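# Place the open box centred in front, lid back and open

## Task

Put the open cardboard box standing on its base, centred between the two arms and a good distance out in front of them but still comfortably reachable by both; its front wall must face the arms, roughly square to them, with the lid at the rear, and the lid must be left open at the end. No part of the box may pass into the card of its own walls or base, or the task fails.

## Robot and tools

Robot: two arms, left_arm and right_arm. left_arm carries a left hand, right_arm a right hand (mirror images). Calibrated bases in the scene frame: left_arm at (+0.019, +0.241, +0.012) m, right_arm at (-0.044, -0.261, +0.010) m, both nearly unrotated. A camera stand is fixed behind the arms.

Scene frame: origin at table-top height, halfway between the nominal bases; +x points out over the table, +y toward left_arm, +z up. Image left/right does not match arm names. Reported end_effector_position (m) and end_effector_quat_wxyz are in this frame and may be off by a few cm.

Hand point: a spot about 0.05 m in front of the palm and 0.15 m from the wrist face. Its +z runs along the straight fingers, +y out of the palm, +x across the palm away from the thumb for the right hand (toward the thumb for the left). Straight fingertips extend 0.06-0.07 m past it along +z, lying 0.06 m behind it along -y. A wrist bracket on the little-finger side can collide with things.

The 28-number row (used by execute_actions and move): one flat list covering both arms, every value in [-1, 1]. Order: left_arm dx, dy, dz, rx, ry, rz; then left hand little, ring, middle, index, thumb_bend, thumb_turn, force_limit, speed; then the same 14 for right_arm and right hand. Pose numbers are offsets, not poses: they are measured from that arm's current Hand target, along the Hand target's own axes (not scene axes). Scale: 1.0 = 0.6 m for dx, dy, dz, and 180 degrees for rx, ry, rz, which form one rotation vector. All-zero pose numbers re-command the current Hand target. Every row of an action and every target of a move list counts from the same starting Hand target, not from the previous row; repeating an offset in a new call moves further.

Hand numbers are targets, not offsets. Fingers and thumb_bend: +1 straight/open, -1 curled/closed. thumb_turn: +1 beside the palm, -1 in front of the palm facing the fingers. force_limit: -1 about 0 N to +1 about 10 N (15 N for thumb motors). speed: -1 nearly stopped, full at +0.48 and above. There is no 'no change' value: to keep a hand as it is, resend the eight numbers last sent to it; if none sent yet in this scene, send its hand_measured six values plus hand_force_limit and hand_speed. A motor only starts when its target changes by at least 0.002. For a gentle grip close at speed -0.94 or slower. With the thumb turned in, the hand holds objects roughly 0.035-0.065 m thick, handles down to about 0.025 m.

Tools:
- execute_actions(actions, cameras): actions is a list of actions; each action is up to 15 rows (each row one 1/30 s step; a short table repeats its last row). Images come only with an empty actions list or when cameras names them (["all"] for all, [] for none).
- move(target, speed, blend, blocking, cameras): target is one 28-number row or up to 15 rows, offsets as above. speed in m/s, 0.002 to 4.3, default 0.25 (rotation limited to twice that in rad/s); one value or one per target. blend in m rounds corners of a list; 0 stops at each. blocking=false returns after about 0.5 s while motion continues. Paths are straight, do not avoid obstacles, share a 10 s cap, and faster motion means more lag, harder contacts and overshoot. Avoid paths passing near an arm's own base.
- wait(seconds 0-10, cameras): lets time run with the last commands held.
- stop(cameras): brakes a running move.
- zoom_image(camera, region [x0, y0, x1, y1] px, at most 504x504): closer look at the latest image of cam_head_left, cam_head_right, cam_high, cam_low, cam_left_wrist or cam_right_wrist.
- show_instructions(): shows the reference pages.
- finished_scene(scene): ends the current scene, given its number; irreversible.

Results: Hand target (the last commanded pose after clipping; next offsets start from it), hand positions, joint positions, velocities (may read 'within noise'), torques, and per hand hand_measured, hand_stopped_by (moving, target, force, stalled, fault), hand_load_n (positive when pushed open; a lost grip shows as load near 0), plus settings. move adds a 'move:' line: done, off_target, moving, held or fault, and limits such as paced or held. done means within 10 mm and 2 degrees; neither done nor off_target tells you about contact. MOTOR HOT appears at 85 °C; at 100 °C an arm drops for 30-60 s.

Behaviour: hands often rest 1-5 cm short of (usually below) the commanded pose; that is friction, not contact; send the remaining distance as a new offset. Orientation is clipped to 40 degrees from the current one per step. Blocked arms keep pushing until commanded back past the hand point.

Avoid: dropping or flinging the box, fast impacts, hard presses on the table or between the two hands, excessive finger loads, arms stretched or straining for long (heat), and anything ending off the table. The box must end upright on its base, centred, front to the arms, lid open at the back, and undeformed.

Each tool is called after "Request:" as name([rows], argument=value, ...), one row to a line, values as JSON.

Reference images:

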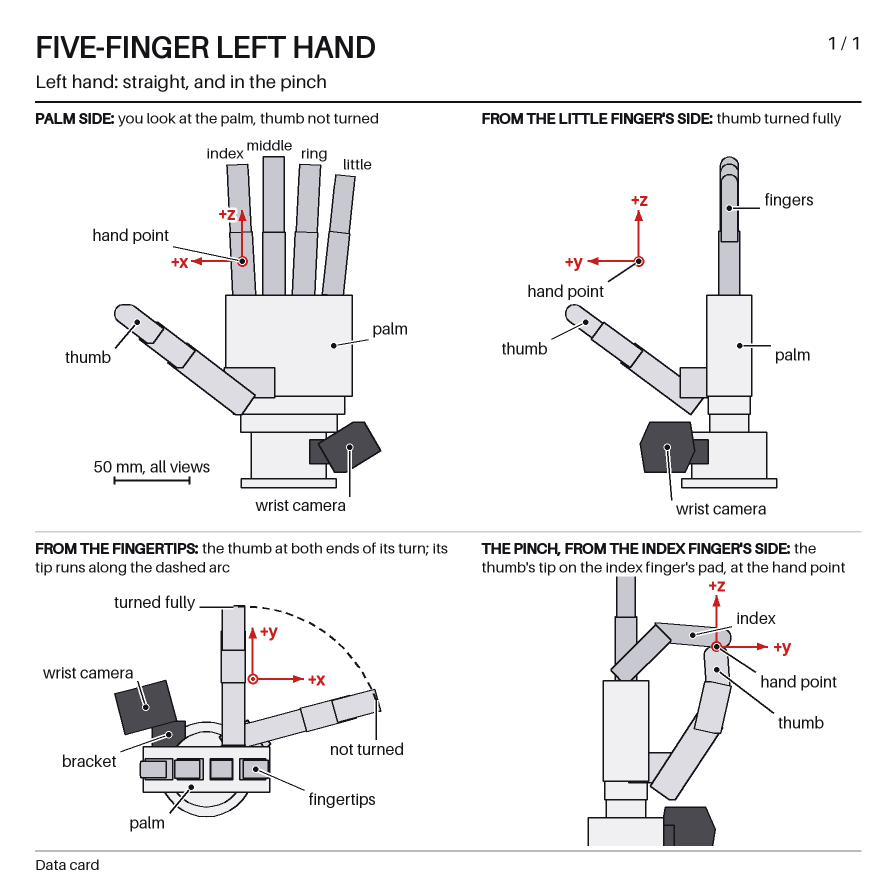

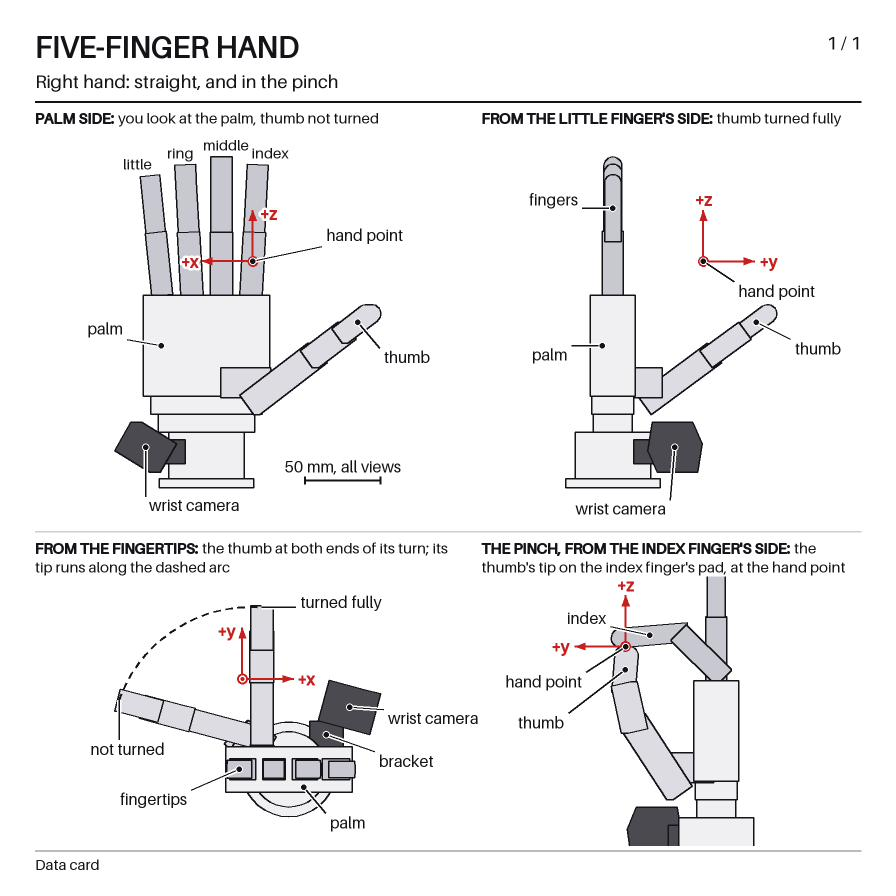

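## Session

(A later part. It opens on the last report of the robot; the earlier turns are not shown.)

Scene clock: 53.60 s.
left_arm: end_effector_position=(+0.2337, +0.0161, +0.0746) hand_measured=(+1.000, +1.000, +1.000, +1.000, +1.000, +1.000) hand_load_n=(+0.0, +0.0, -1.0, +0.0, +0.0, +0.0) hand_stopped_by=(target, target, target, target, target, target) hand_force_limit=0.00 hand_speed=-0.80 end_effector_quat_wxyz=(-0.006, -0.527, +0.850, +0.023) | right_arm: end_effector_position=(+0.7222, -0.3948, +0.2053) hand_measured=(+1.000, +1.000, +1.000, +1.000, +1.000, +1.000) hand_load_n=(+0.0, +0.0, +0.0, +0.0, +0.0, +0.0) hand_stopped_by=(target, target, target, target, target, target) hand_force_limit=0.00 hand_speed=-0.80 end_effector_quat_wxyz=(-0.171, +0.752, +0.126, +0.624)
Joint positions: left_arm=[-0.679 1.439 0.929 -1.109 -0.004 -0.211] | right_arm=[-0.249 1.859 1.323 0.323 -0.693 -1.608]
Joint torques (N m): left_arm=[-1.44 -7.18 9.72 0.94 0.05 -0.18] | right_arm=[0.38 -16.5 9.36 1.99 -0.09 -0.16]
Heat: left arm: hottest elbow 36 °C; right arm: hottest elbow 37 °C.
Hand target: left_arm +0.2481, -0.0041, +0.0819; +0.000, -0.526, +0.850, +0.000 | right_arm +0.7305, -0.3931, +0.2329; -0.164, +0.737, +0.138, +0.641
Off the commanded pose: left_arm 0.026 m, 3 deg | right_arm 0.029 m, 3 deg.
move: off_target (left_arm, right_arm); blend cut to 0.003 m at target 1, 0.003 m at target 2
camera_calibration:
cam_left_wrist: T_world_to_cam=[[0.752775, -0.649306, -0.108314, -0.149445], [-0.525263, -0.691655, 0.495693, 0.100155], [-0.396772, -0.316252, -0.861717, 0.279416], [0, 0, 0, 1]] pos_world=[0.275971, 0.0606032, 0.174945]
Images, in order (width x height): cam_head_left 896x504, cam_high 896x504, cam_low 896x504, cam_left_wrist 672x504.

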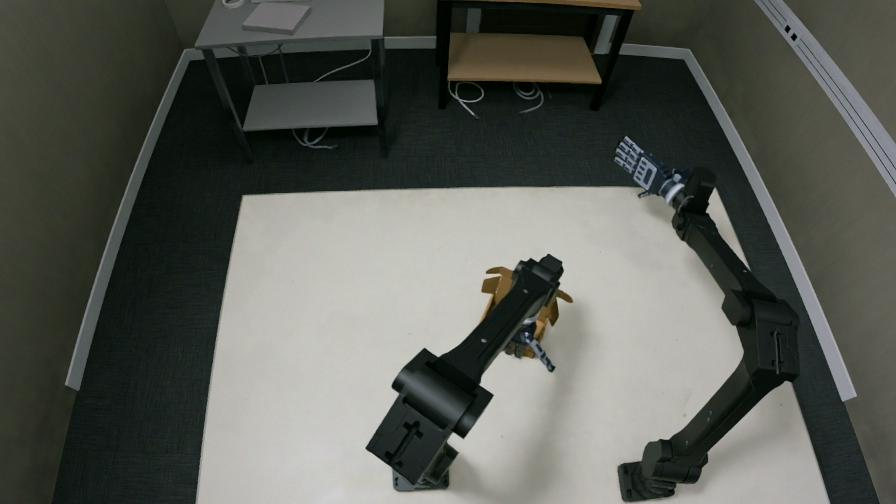

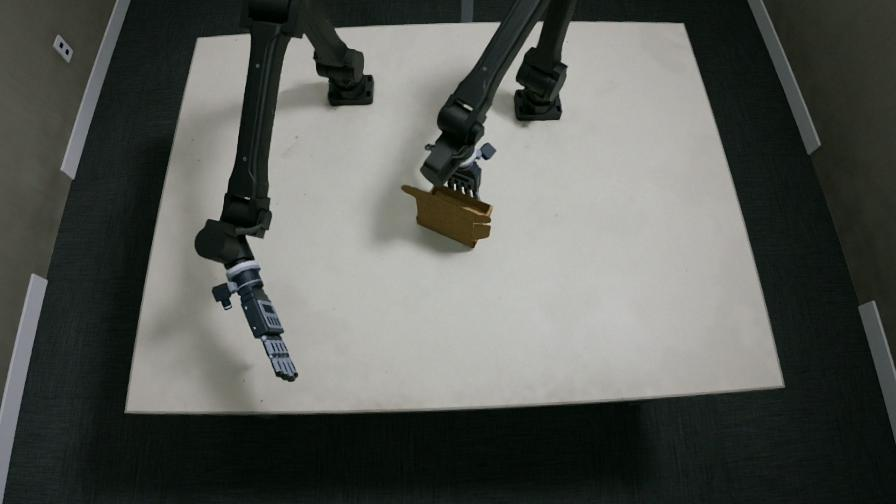

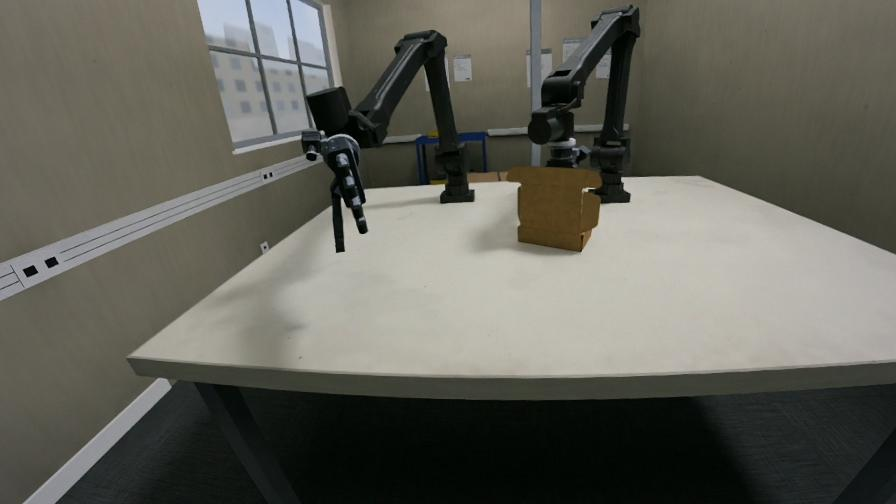

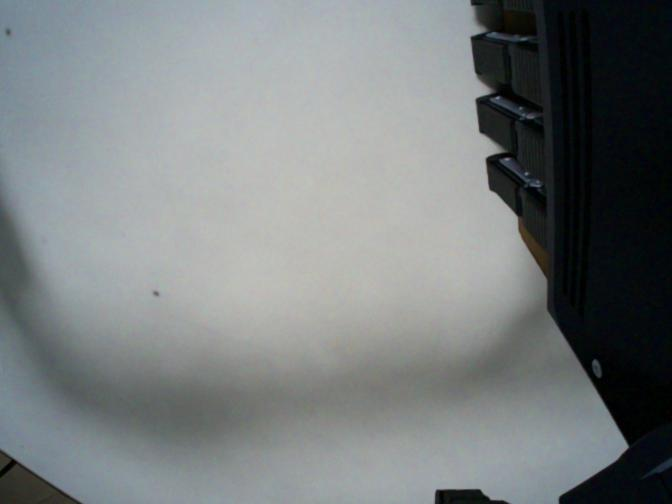

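Request:
move(target=[0,0,-0.02,0,0,0,1,1,1,1,1,1,0,-0.8,0,0,0,0,0,0,1,1,1,1,1,1,0,-0.8], cameras=["cam_high","cam_head_right","cam_left_wrist"], speed=0.05)

Request:
zoom_image(camera="cam_high", region=[380, 120, 540, 270])

Request:
zoom_image(camera="cam_head_right", region=[430, 220, 630, 380])

Scene clock: 55.20 s.
left_arm: end_effector_position=(+0.2370, +0.0111, +0.0802) hand_measured=(+1.000, +1.000, +1.000, +1.000, +1.000, +1.000) hand_load_n=(+0.0, +0.0, +0.0, +0.0, -0.5, +0.0) hand_stopped_by=(target, target, target, target, target, target) hand_force_limit=0.00 hand_speed=-0.80 end_effector_quat_wxyz=(-0.005, -0.526, +0.851, +0.018) | right_arm: end_effector_position=(+0.7222, -0.3948, +0.2053) hand_measured=(+1.000, +1.000, +1.000, +1.000, +1.000, +1.000) hand_load_n=(+0.0, +0.0, +0.0, +0.0, +0.0, +0.0) hand_stopped_by=(target, target, target, target, target, target) hand_force_limit=0.00 hand_speed=-0.80 end_effector_quat_wxyz=(-0.171, +0.752, +0.126, +0.624)
Joint positions: left_arm=[-0.683 1.439 0.947 -1.118 -0.002 -0.212] | right_arm=[-0.249 1.859 1.323 0.323 -0.693 -1.608]
Joint torques (N m): left_arm=[-1.44 -8.41 9.83 -0.08 0.04 -0.16] | right_arm=[0.32 -16.62 9.35 1.98 -0.08 -0.15]
Heat: left arm: hottest elbow 36 °C; right arm: hottest elbow 37 °C.
Hand target: left_arm +0.2481, -0.0041, +0.0939; +0.000, -0.526, +0.850, +0.000 | right_arm +0.7305, -0.3931, +0.2329; -0.164, +0.737, +0.138, +0.641
Off the commanded pose: left_arm 0.023 m, 2 deg | right_arm 0.029 m, 3 deg.
move: off_target (left_arm, right_arm)
camera_calibration:
cam_left_wrist: T_world_to_cam=[[0.751471, -0.652285, -0.0990758, -0.154897], [-0.530471, -0.686641, 0.497117, 0.0966867], [-0.392292, -0.321012, -0.862008, 0.283107], [0, 0, 0, 1]] pos_world=[0.27875, 0.0562329, 0.18063]
Images, in order (width x height): cam_head_right 896x504, cam_high 896x504, cam_left_wrist 672x504.

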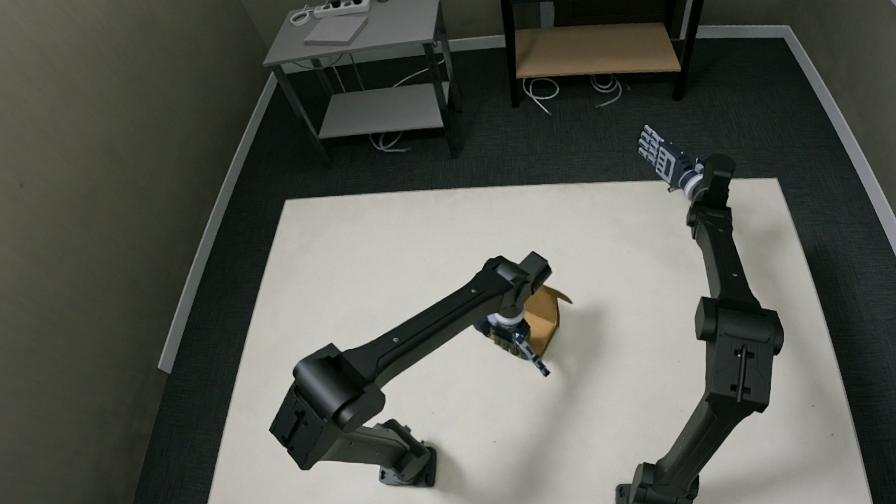

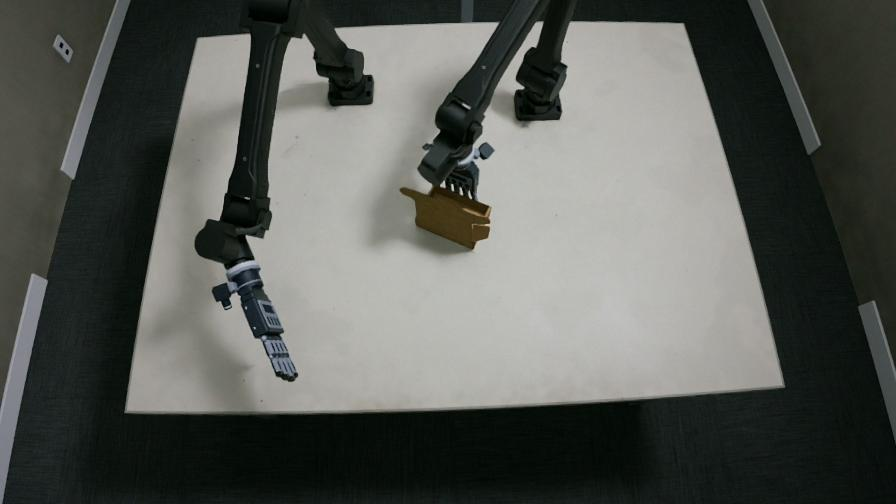

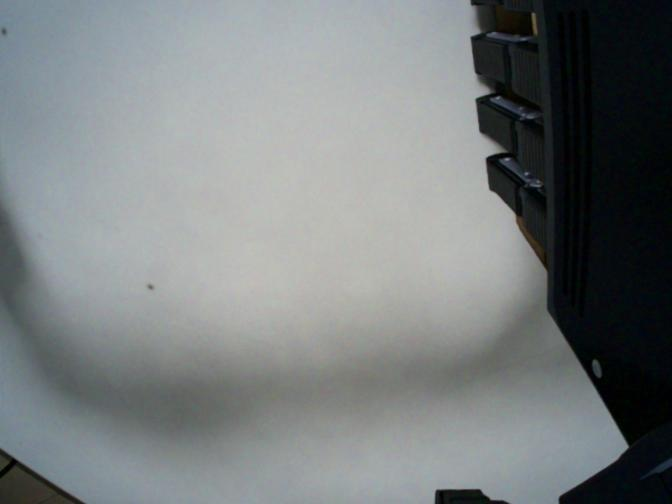

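Scaled by 3.150 from the camera's 896x504 image, which has a finer 1280x720 frame.

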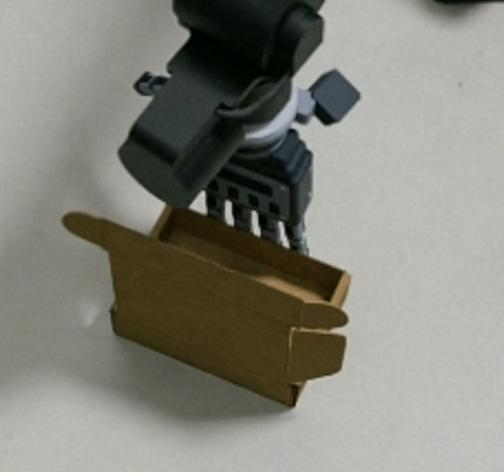

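Scaled by 2.520 from the camera's 896x504 image, which has a finer 1280x720 frame.

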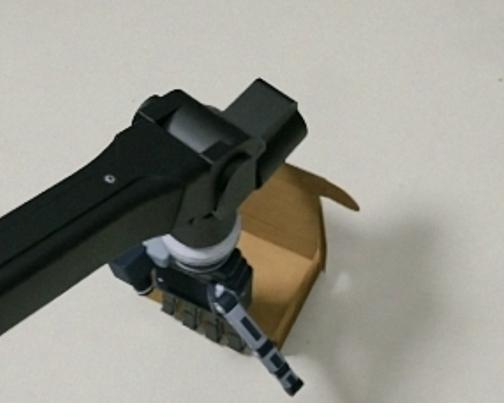

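Request:
move([
  [0.0312,-0.0977,0,0,0,-0.0739,1,1,1,1,1,1,0,-0.8,0,0,0,0,0,0,1,1,1,1,1,1,0,-0.8],
  [0.0313,-0.1982,0,0,0,-0.147,1,1,1,1,1,1,0,-0.8,0,0,0,0,0,0,1,1,1,1,1,1,0,-0.8],
], cameras=["cam_high","cam_head_right","cam_head_left","cam_left_wrist"], speed=0.12, blend=0.01)

Request:
zoom_image(camera="cam_high", region=[370, 140, 530, 290])

Request:
zoom_image(camera="cam_head_right", region=[430, 220, 630, 380])

Scene clock: 59.23 s.
left_arm: end_effector_position=(+0.3259, -0.0685, +0.0854) hand_measured=(+1.000, +1.000, +1.000, +1.000, +1.000, +1.000) hand_load_n=(+0.0, +0.0, +0.0, +0.0, +0.0, +0.0) hand_stopped_by=(target, target, target, target, target, target) hand_force_limit=0.00 hand_speed=-0.80 end_effector_quat_wxyz=(+0.002, +0.695, -0.719, -0.012) | right_arm: end_effector_position=(+0.7222, -0.3948, +0.2053) hand_measured=(+1.000, +1.000, +1.000, +1.000, +1.000, +1.000) hand_load_n=(+0.0, +0.0, +0.0, +0.0, +0.0, +0.0) hand_stopped_by=(target, target, target, target, target, target) hand_force_limit=0.00 hand_speed=-0.80 end_effector_quat_wxyz=(-0.171, +0.752, +0.126, +0.624)
Joint positions: left_arm=[-0.657 1.658 1.224 -1.161 0.001 -0.617] | right_arm=[-0.249 1.859 1.323 0.323 -0.693 -1.608]
Joint torques (N m): left_arm=[1.08 -10.75 10.14 -0.02 0.04 -0.17] | right_arm=[0.56 -16.32 9.32 1.94 -0.1 -0.16]
Heat: left arm: hottest elbow 36 °C; right arm: hottest elbow 37 °C.
Hand target: left_arm +0.3462, -0.0740, +0.0939; +0.000, +0.707, -0.707, +0.000 | right_arm +0.7305, -0.3931, +0.2329; -0.164, +0.737, +0.138, +0.641
Off the commanded pose: left_arm 0.023 m, 2 deg | right_arm 0.029 m, 3 deg.
move: off_target (left_arm, right_arm)
camera_calibration:
cam_left_wrist: T_world_to_cam=[[0.956761, -0.278484, -0.083992, -0.315668], [-0.20332, -0.846782, 0.491549, -0.0305139], [-0.208011, -0.453218, -0.86679, 0.22811], [0, 0, 0, 1]] pos_world=[0.343265, -0.0103635, 0.186209]
Images, in order (width x height): cam_head_left 896x504, cam_head_right 896x504, cam_high 896x504, cam_left_wrist 672x504.

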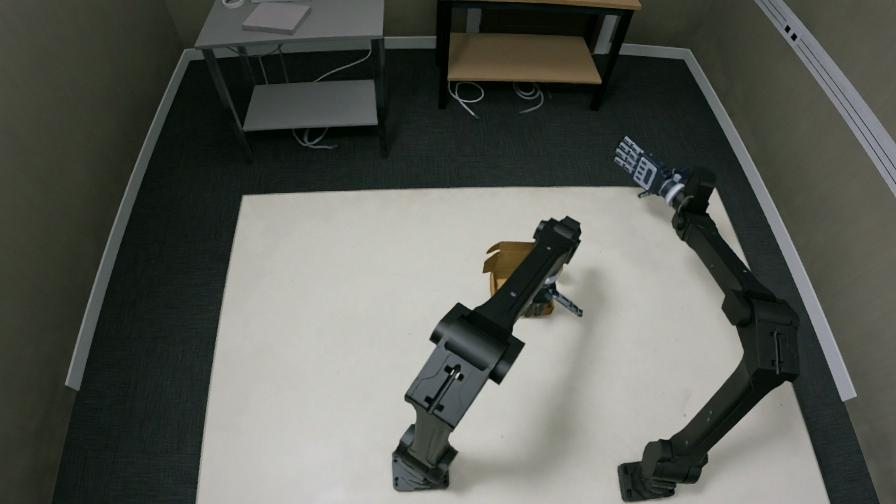

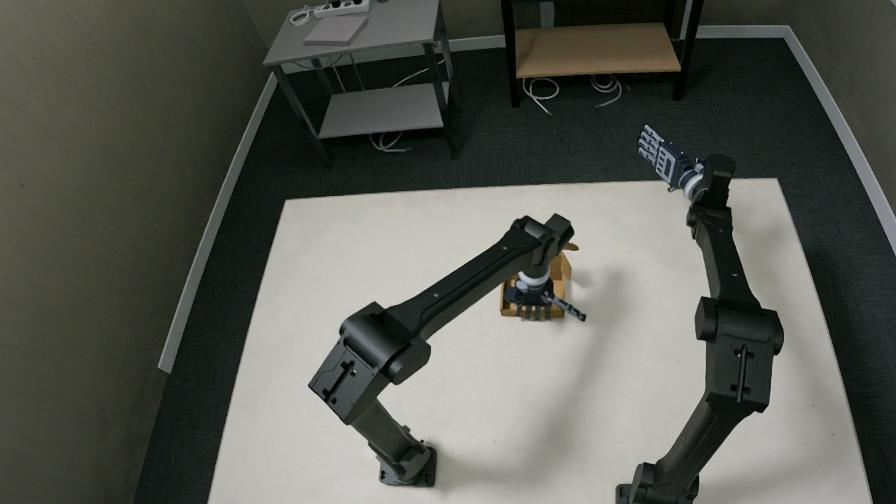

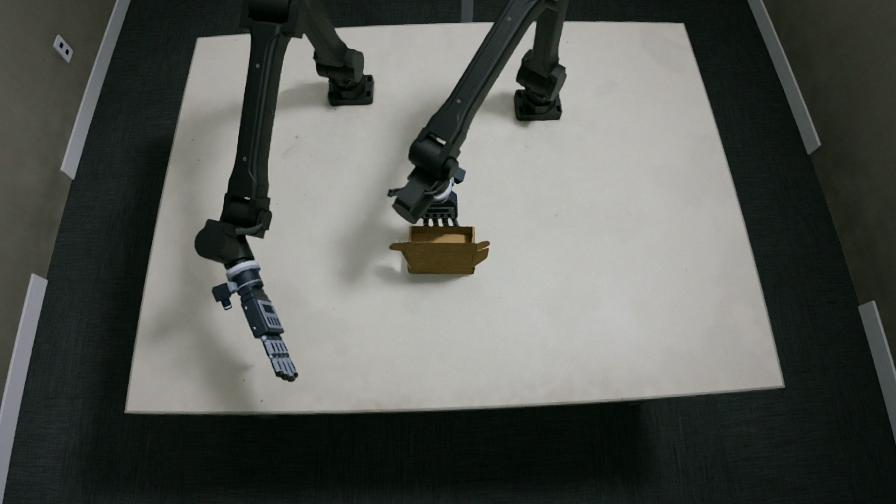

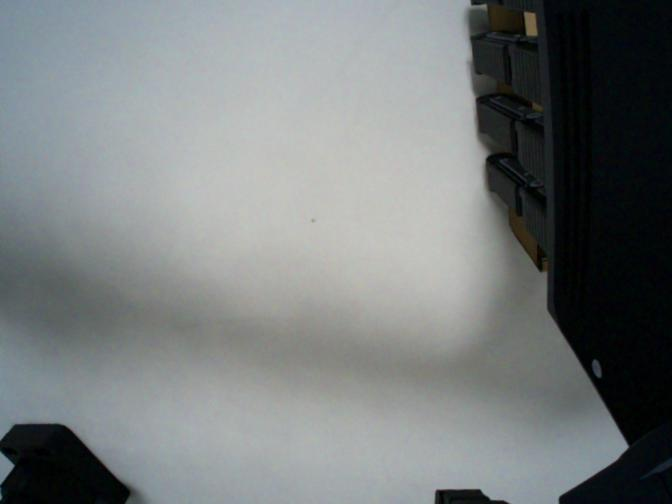

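Scaled by 3.150 from the camera's 896x504 image, which has a finer 1280x720 frame.

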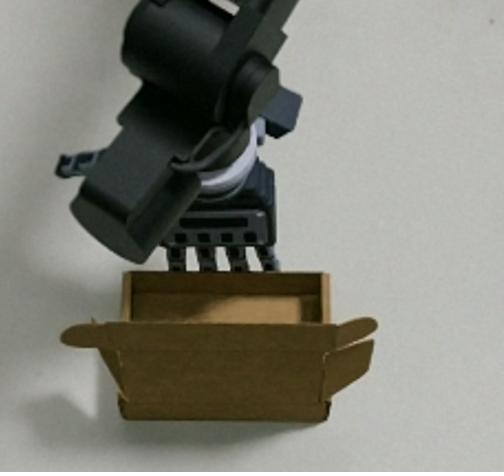

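Scaled by 2.520 from the camera's 896x504 image, which has a finer 1280x720 frame.

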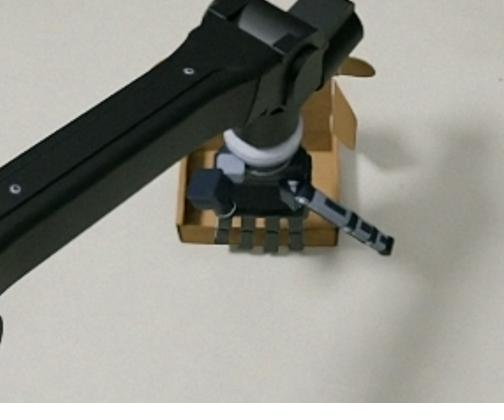

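Request:
move([
  [0,0.1,0,0,0,0,1,1,1,1,1,1,0,-0.8,0,0,0,0,0,0,1,1,1,1,1,1,0,-0.8],
  [0,0.15,-0.25,0,0,0,1,1,1,1,1,1,0,-0.8,0,0,0,0,0,0,1,1,1,1,1,1,0,-0.8],
], cameras=["all"], speed=0.15, blend=0.01)

Request:
zoom_image(camera="cam_high", region=[370, 140, 530, 290])

Request:
zoom_image(camera="cam_head_left", region=[450, 220, 610, 350])

Scene clock: 62.70 s.
left_arm: end_effector_position=(+0.2501, -0.0614, +0.2261) hand_measured=(+1.000, +1.000, +1.000, +1.000, +1.000, +1.000) hand_load_n=(+0.0, +0.0, +0.0, +0.0, +0.0, +0.0) hand_stopped_by=(target, target, target, target, target, target) hand_force_limit=0.00 hand_speed=-0.80 end_effector_quat_wxyz=(-0.001, +0.706, -0.708, -0.021) | right_arm: end_effector_position=(+0.7222, -0.3948, +0.2053) hand_measured=(+1.000, +1.000, +1.000, +1.000, +1.000, +1.000) hand_load_n=(+0.0, +0.0, +0.0, +0.0, +0.0, +0.5) hand_stopped_by=(target, target, target, target, target, target) hand_force_limit=0.00 hand_speed=-0.80 end_effector_quat_wxyz=(-0.171, +0.752, +0.126, +0.624)
Joint positions: left_arm=[-0.758 1.411 1.323 -1.524 -0.004 -0.748] | right_arm=[-0.249 1.859 1.323 0.323 -0.693 -1.608]
Joint torques (N m): left_arm=[-1.32 -9.05 10.93 -0.06 0.04 -0.16] | right_arm=[0.38 -16.56 9.37 2 -0.08 -0.15]
Heat: left arm: hottest elbow 37 °C; right arm: hottest elbow 37 °C.
Hand target: left_arm +0.2561, -0.0741, +0.2438; +0.000, +0.707, -0.707, +0.000 | right_arm +0.7305, -0.3931, +0.2329; -0.164, +0.737, +0.138, +0.641
Off the commanded pose: left_arm 0.023 m, 2 deg | right_arm 0.029 m, 3 deg.
move: off_target (left_arm, right_arm)
camera_calibration:
cam_left_wrist: T_world_to_cam=[[0.963777, -0.249102, -0.0952964, -0.226809], [-0.175231, -0.86078, 0.477861, -0.113886], [-0.201065, -0.443853, -0.873251, 0.337849], [0, 0, 0, 1]] pos_world=[0.266566, -0.00457396, 0.327834]

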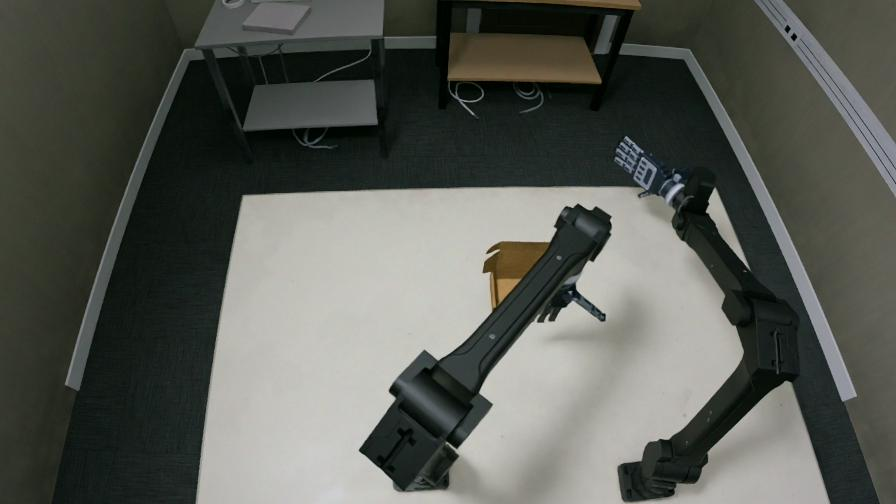

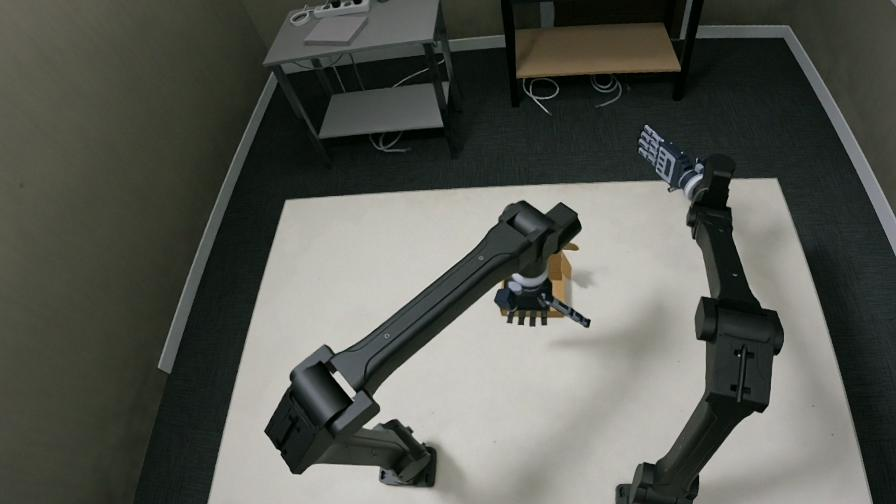

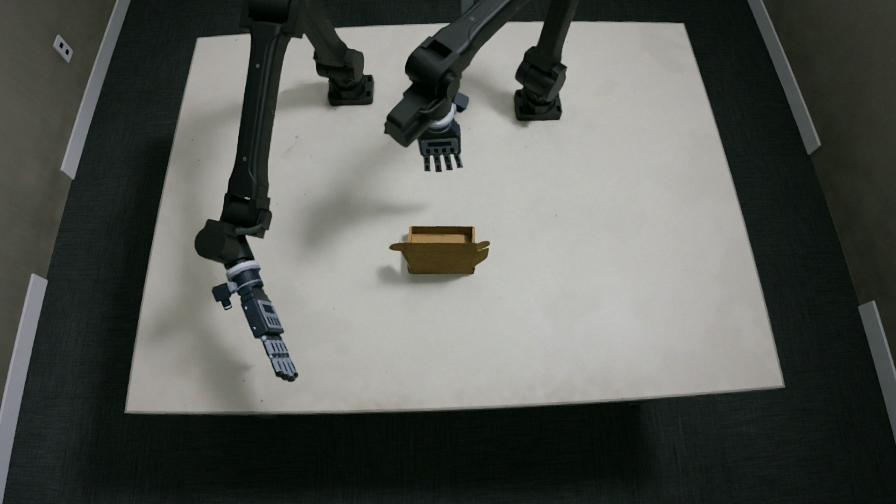

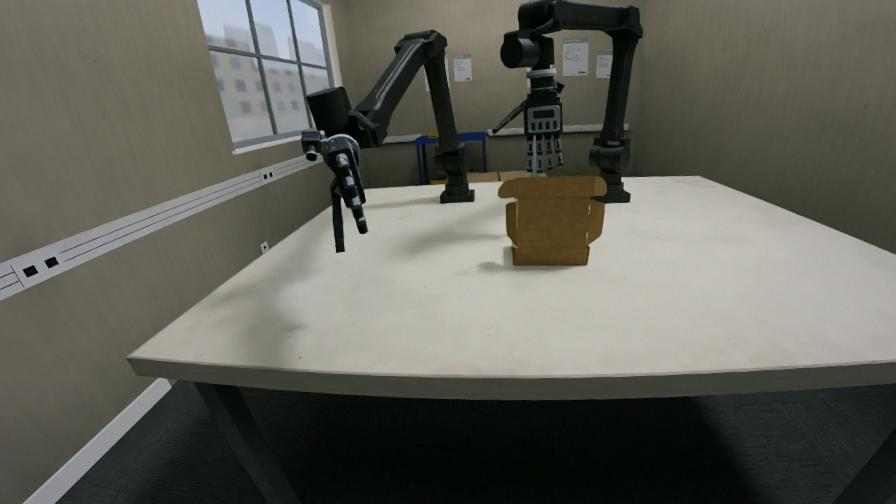

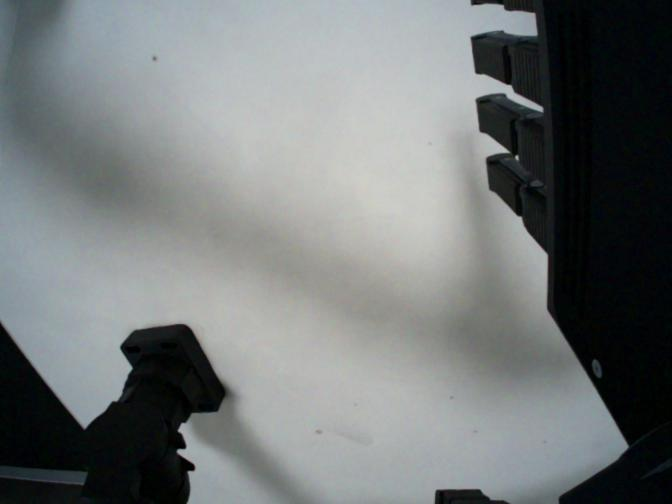

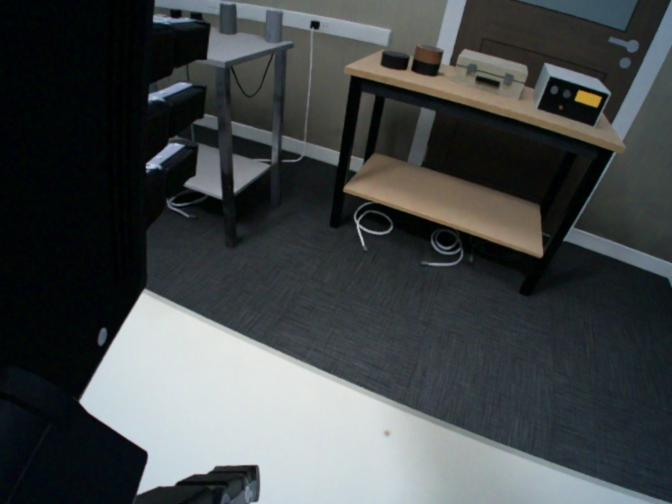

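Scaled by 3.150 from the camera's 896x504 image, which has a finer 1280x720 frame.

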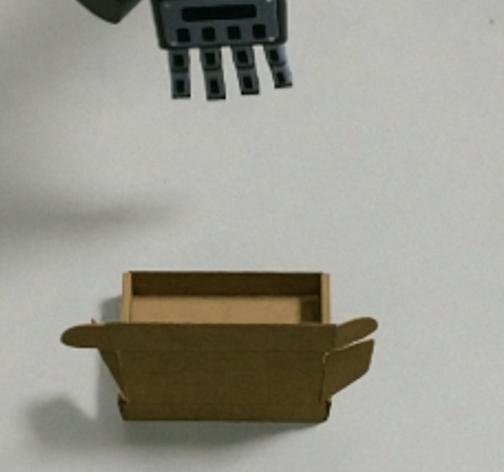

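Scaled by 3.150 from the camera's 896x504 image, which has a finer 1280x720 frame.

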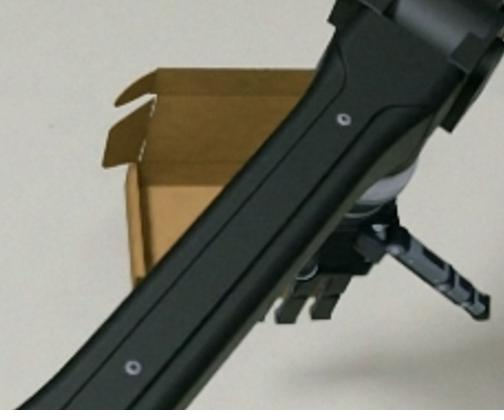

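Request:
finished_scene(scene=1)

The scene is finished: the task was done.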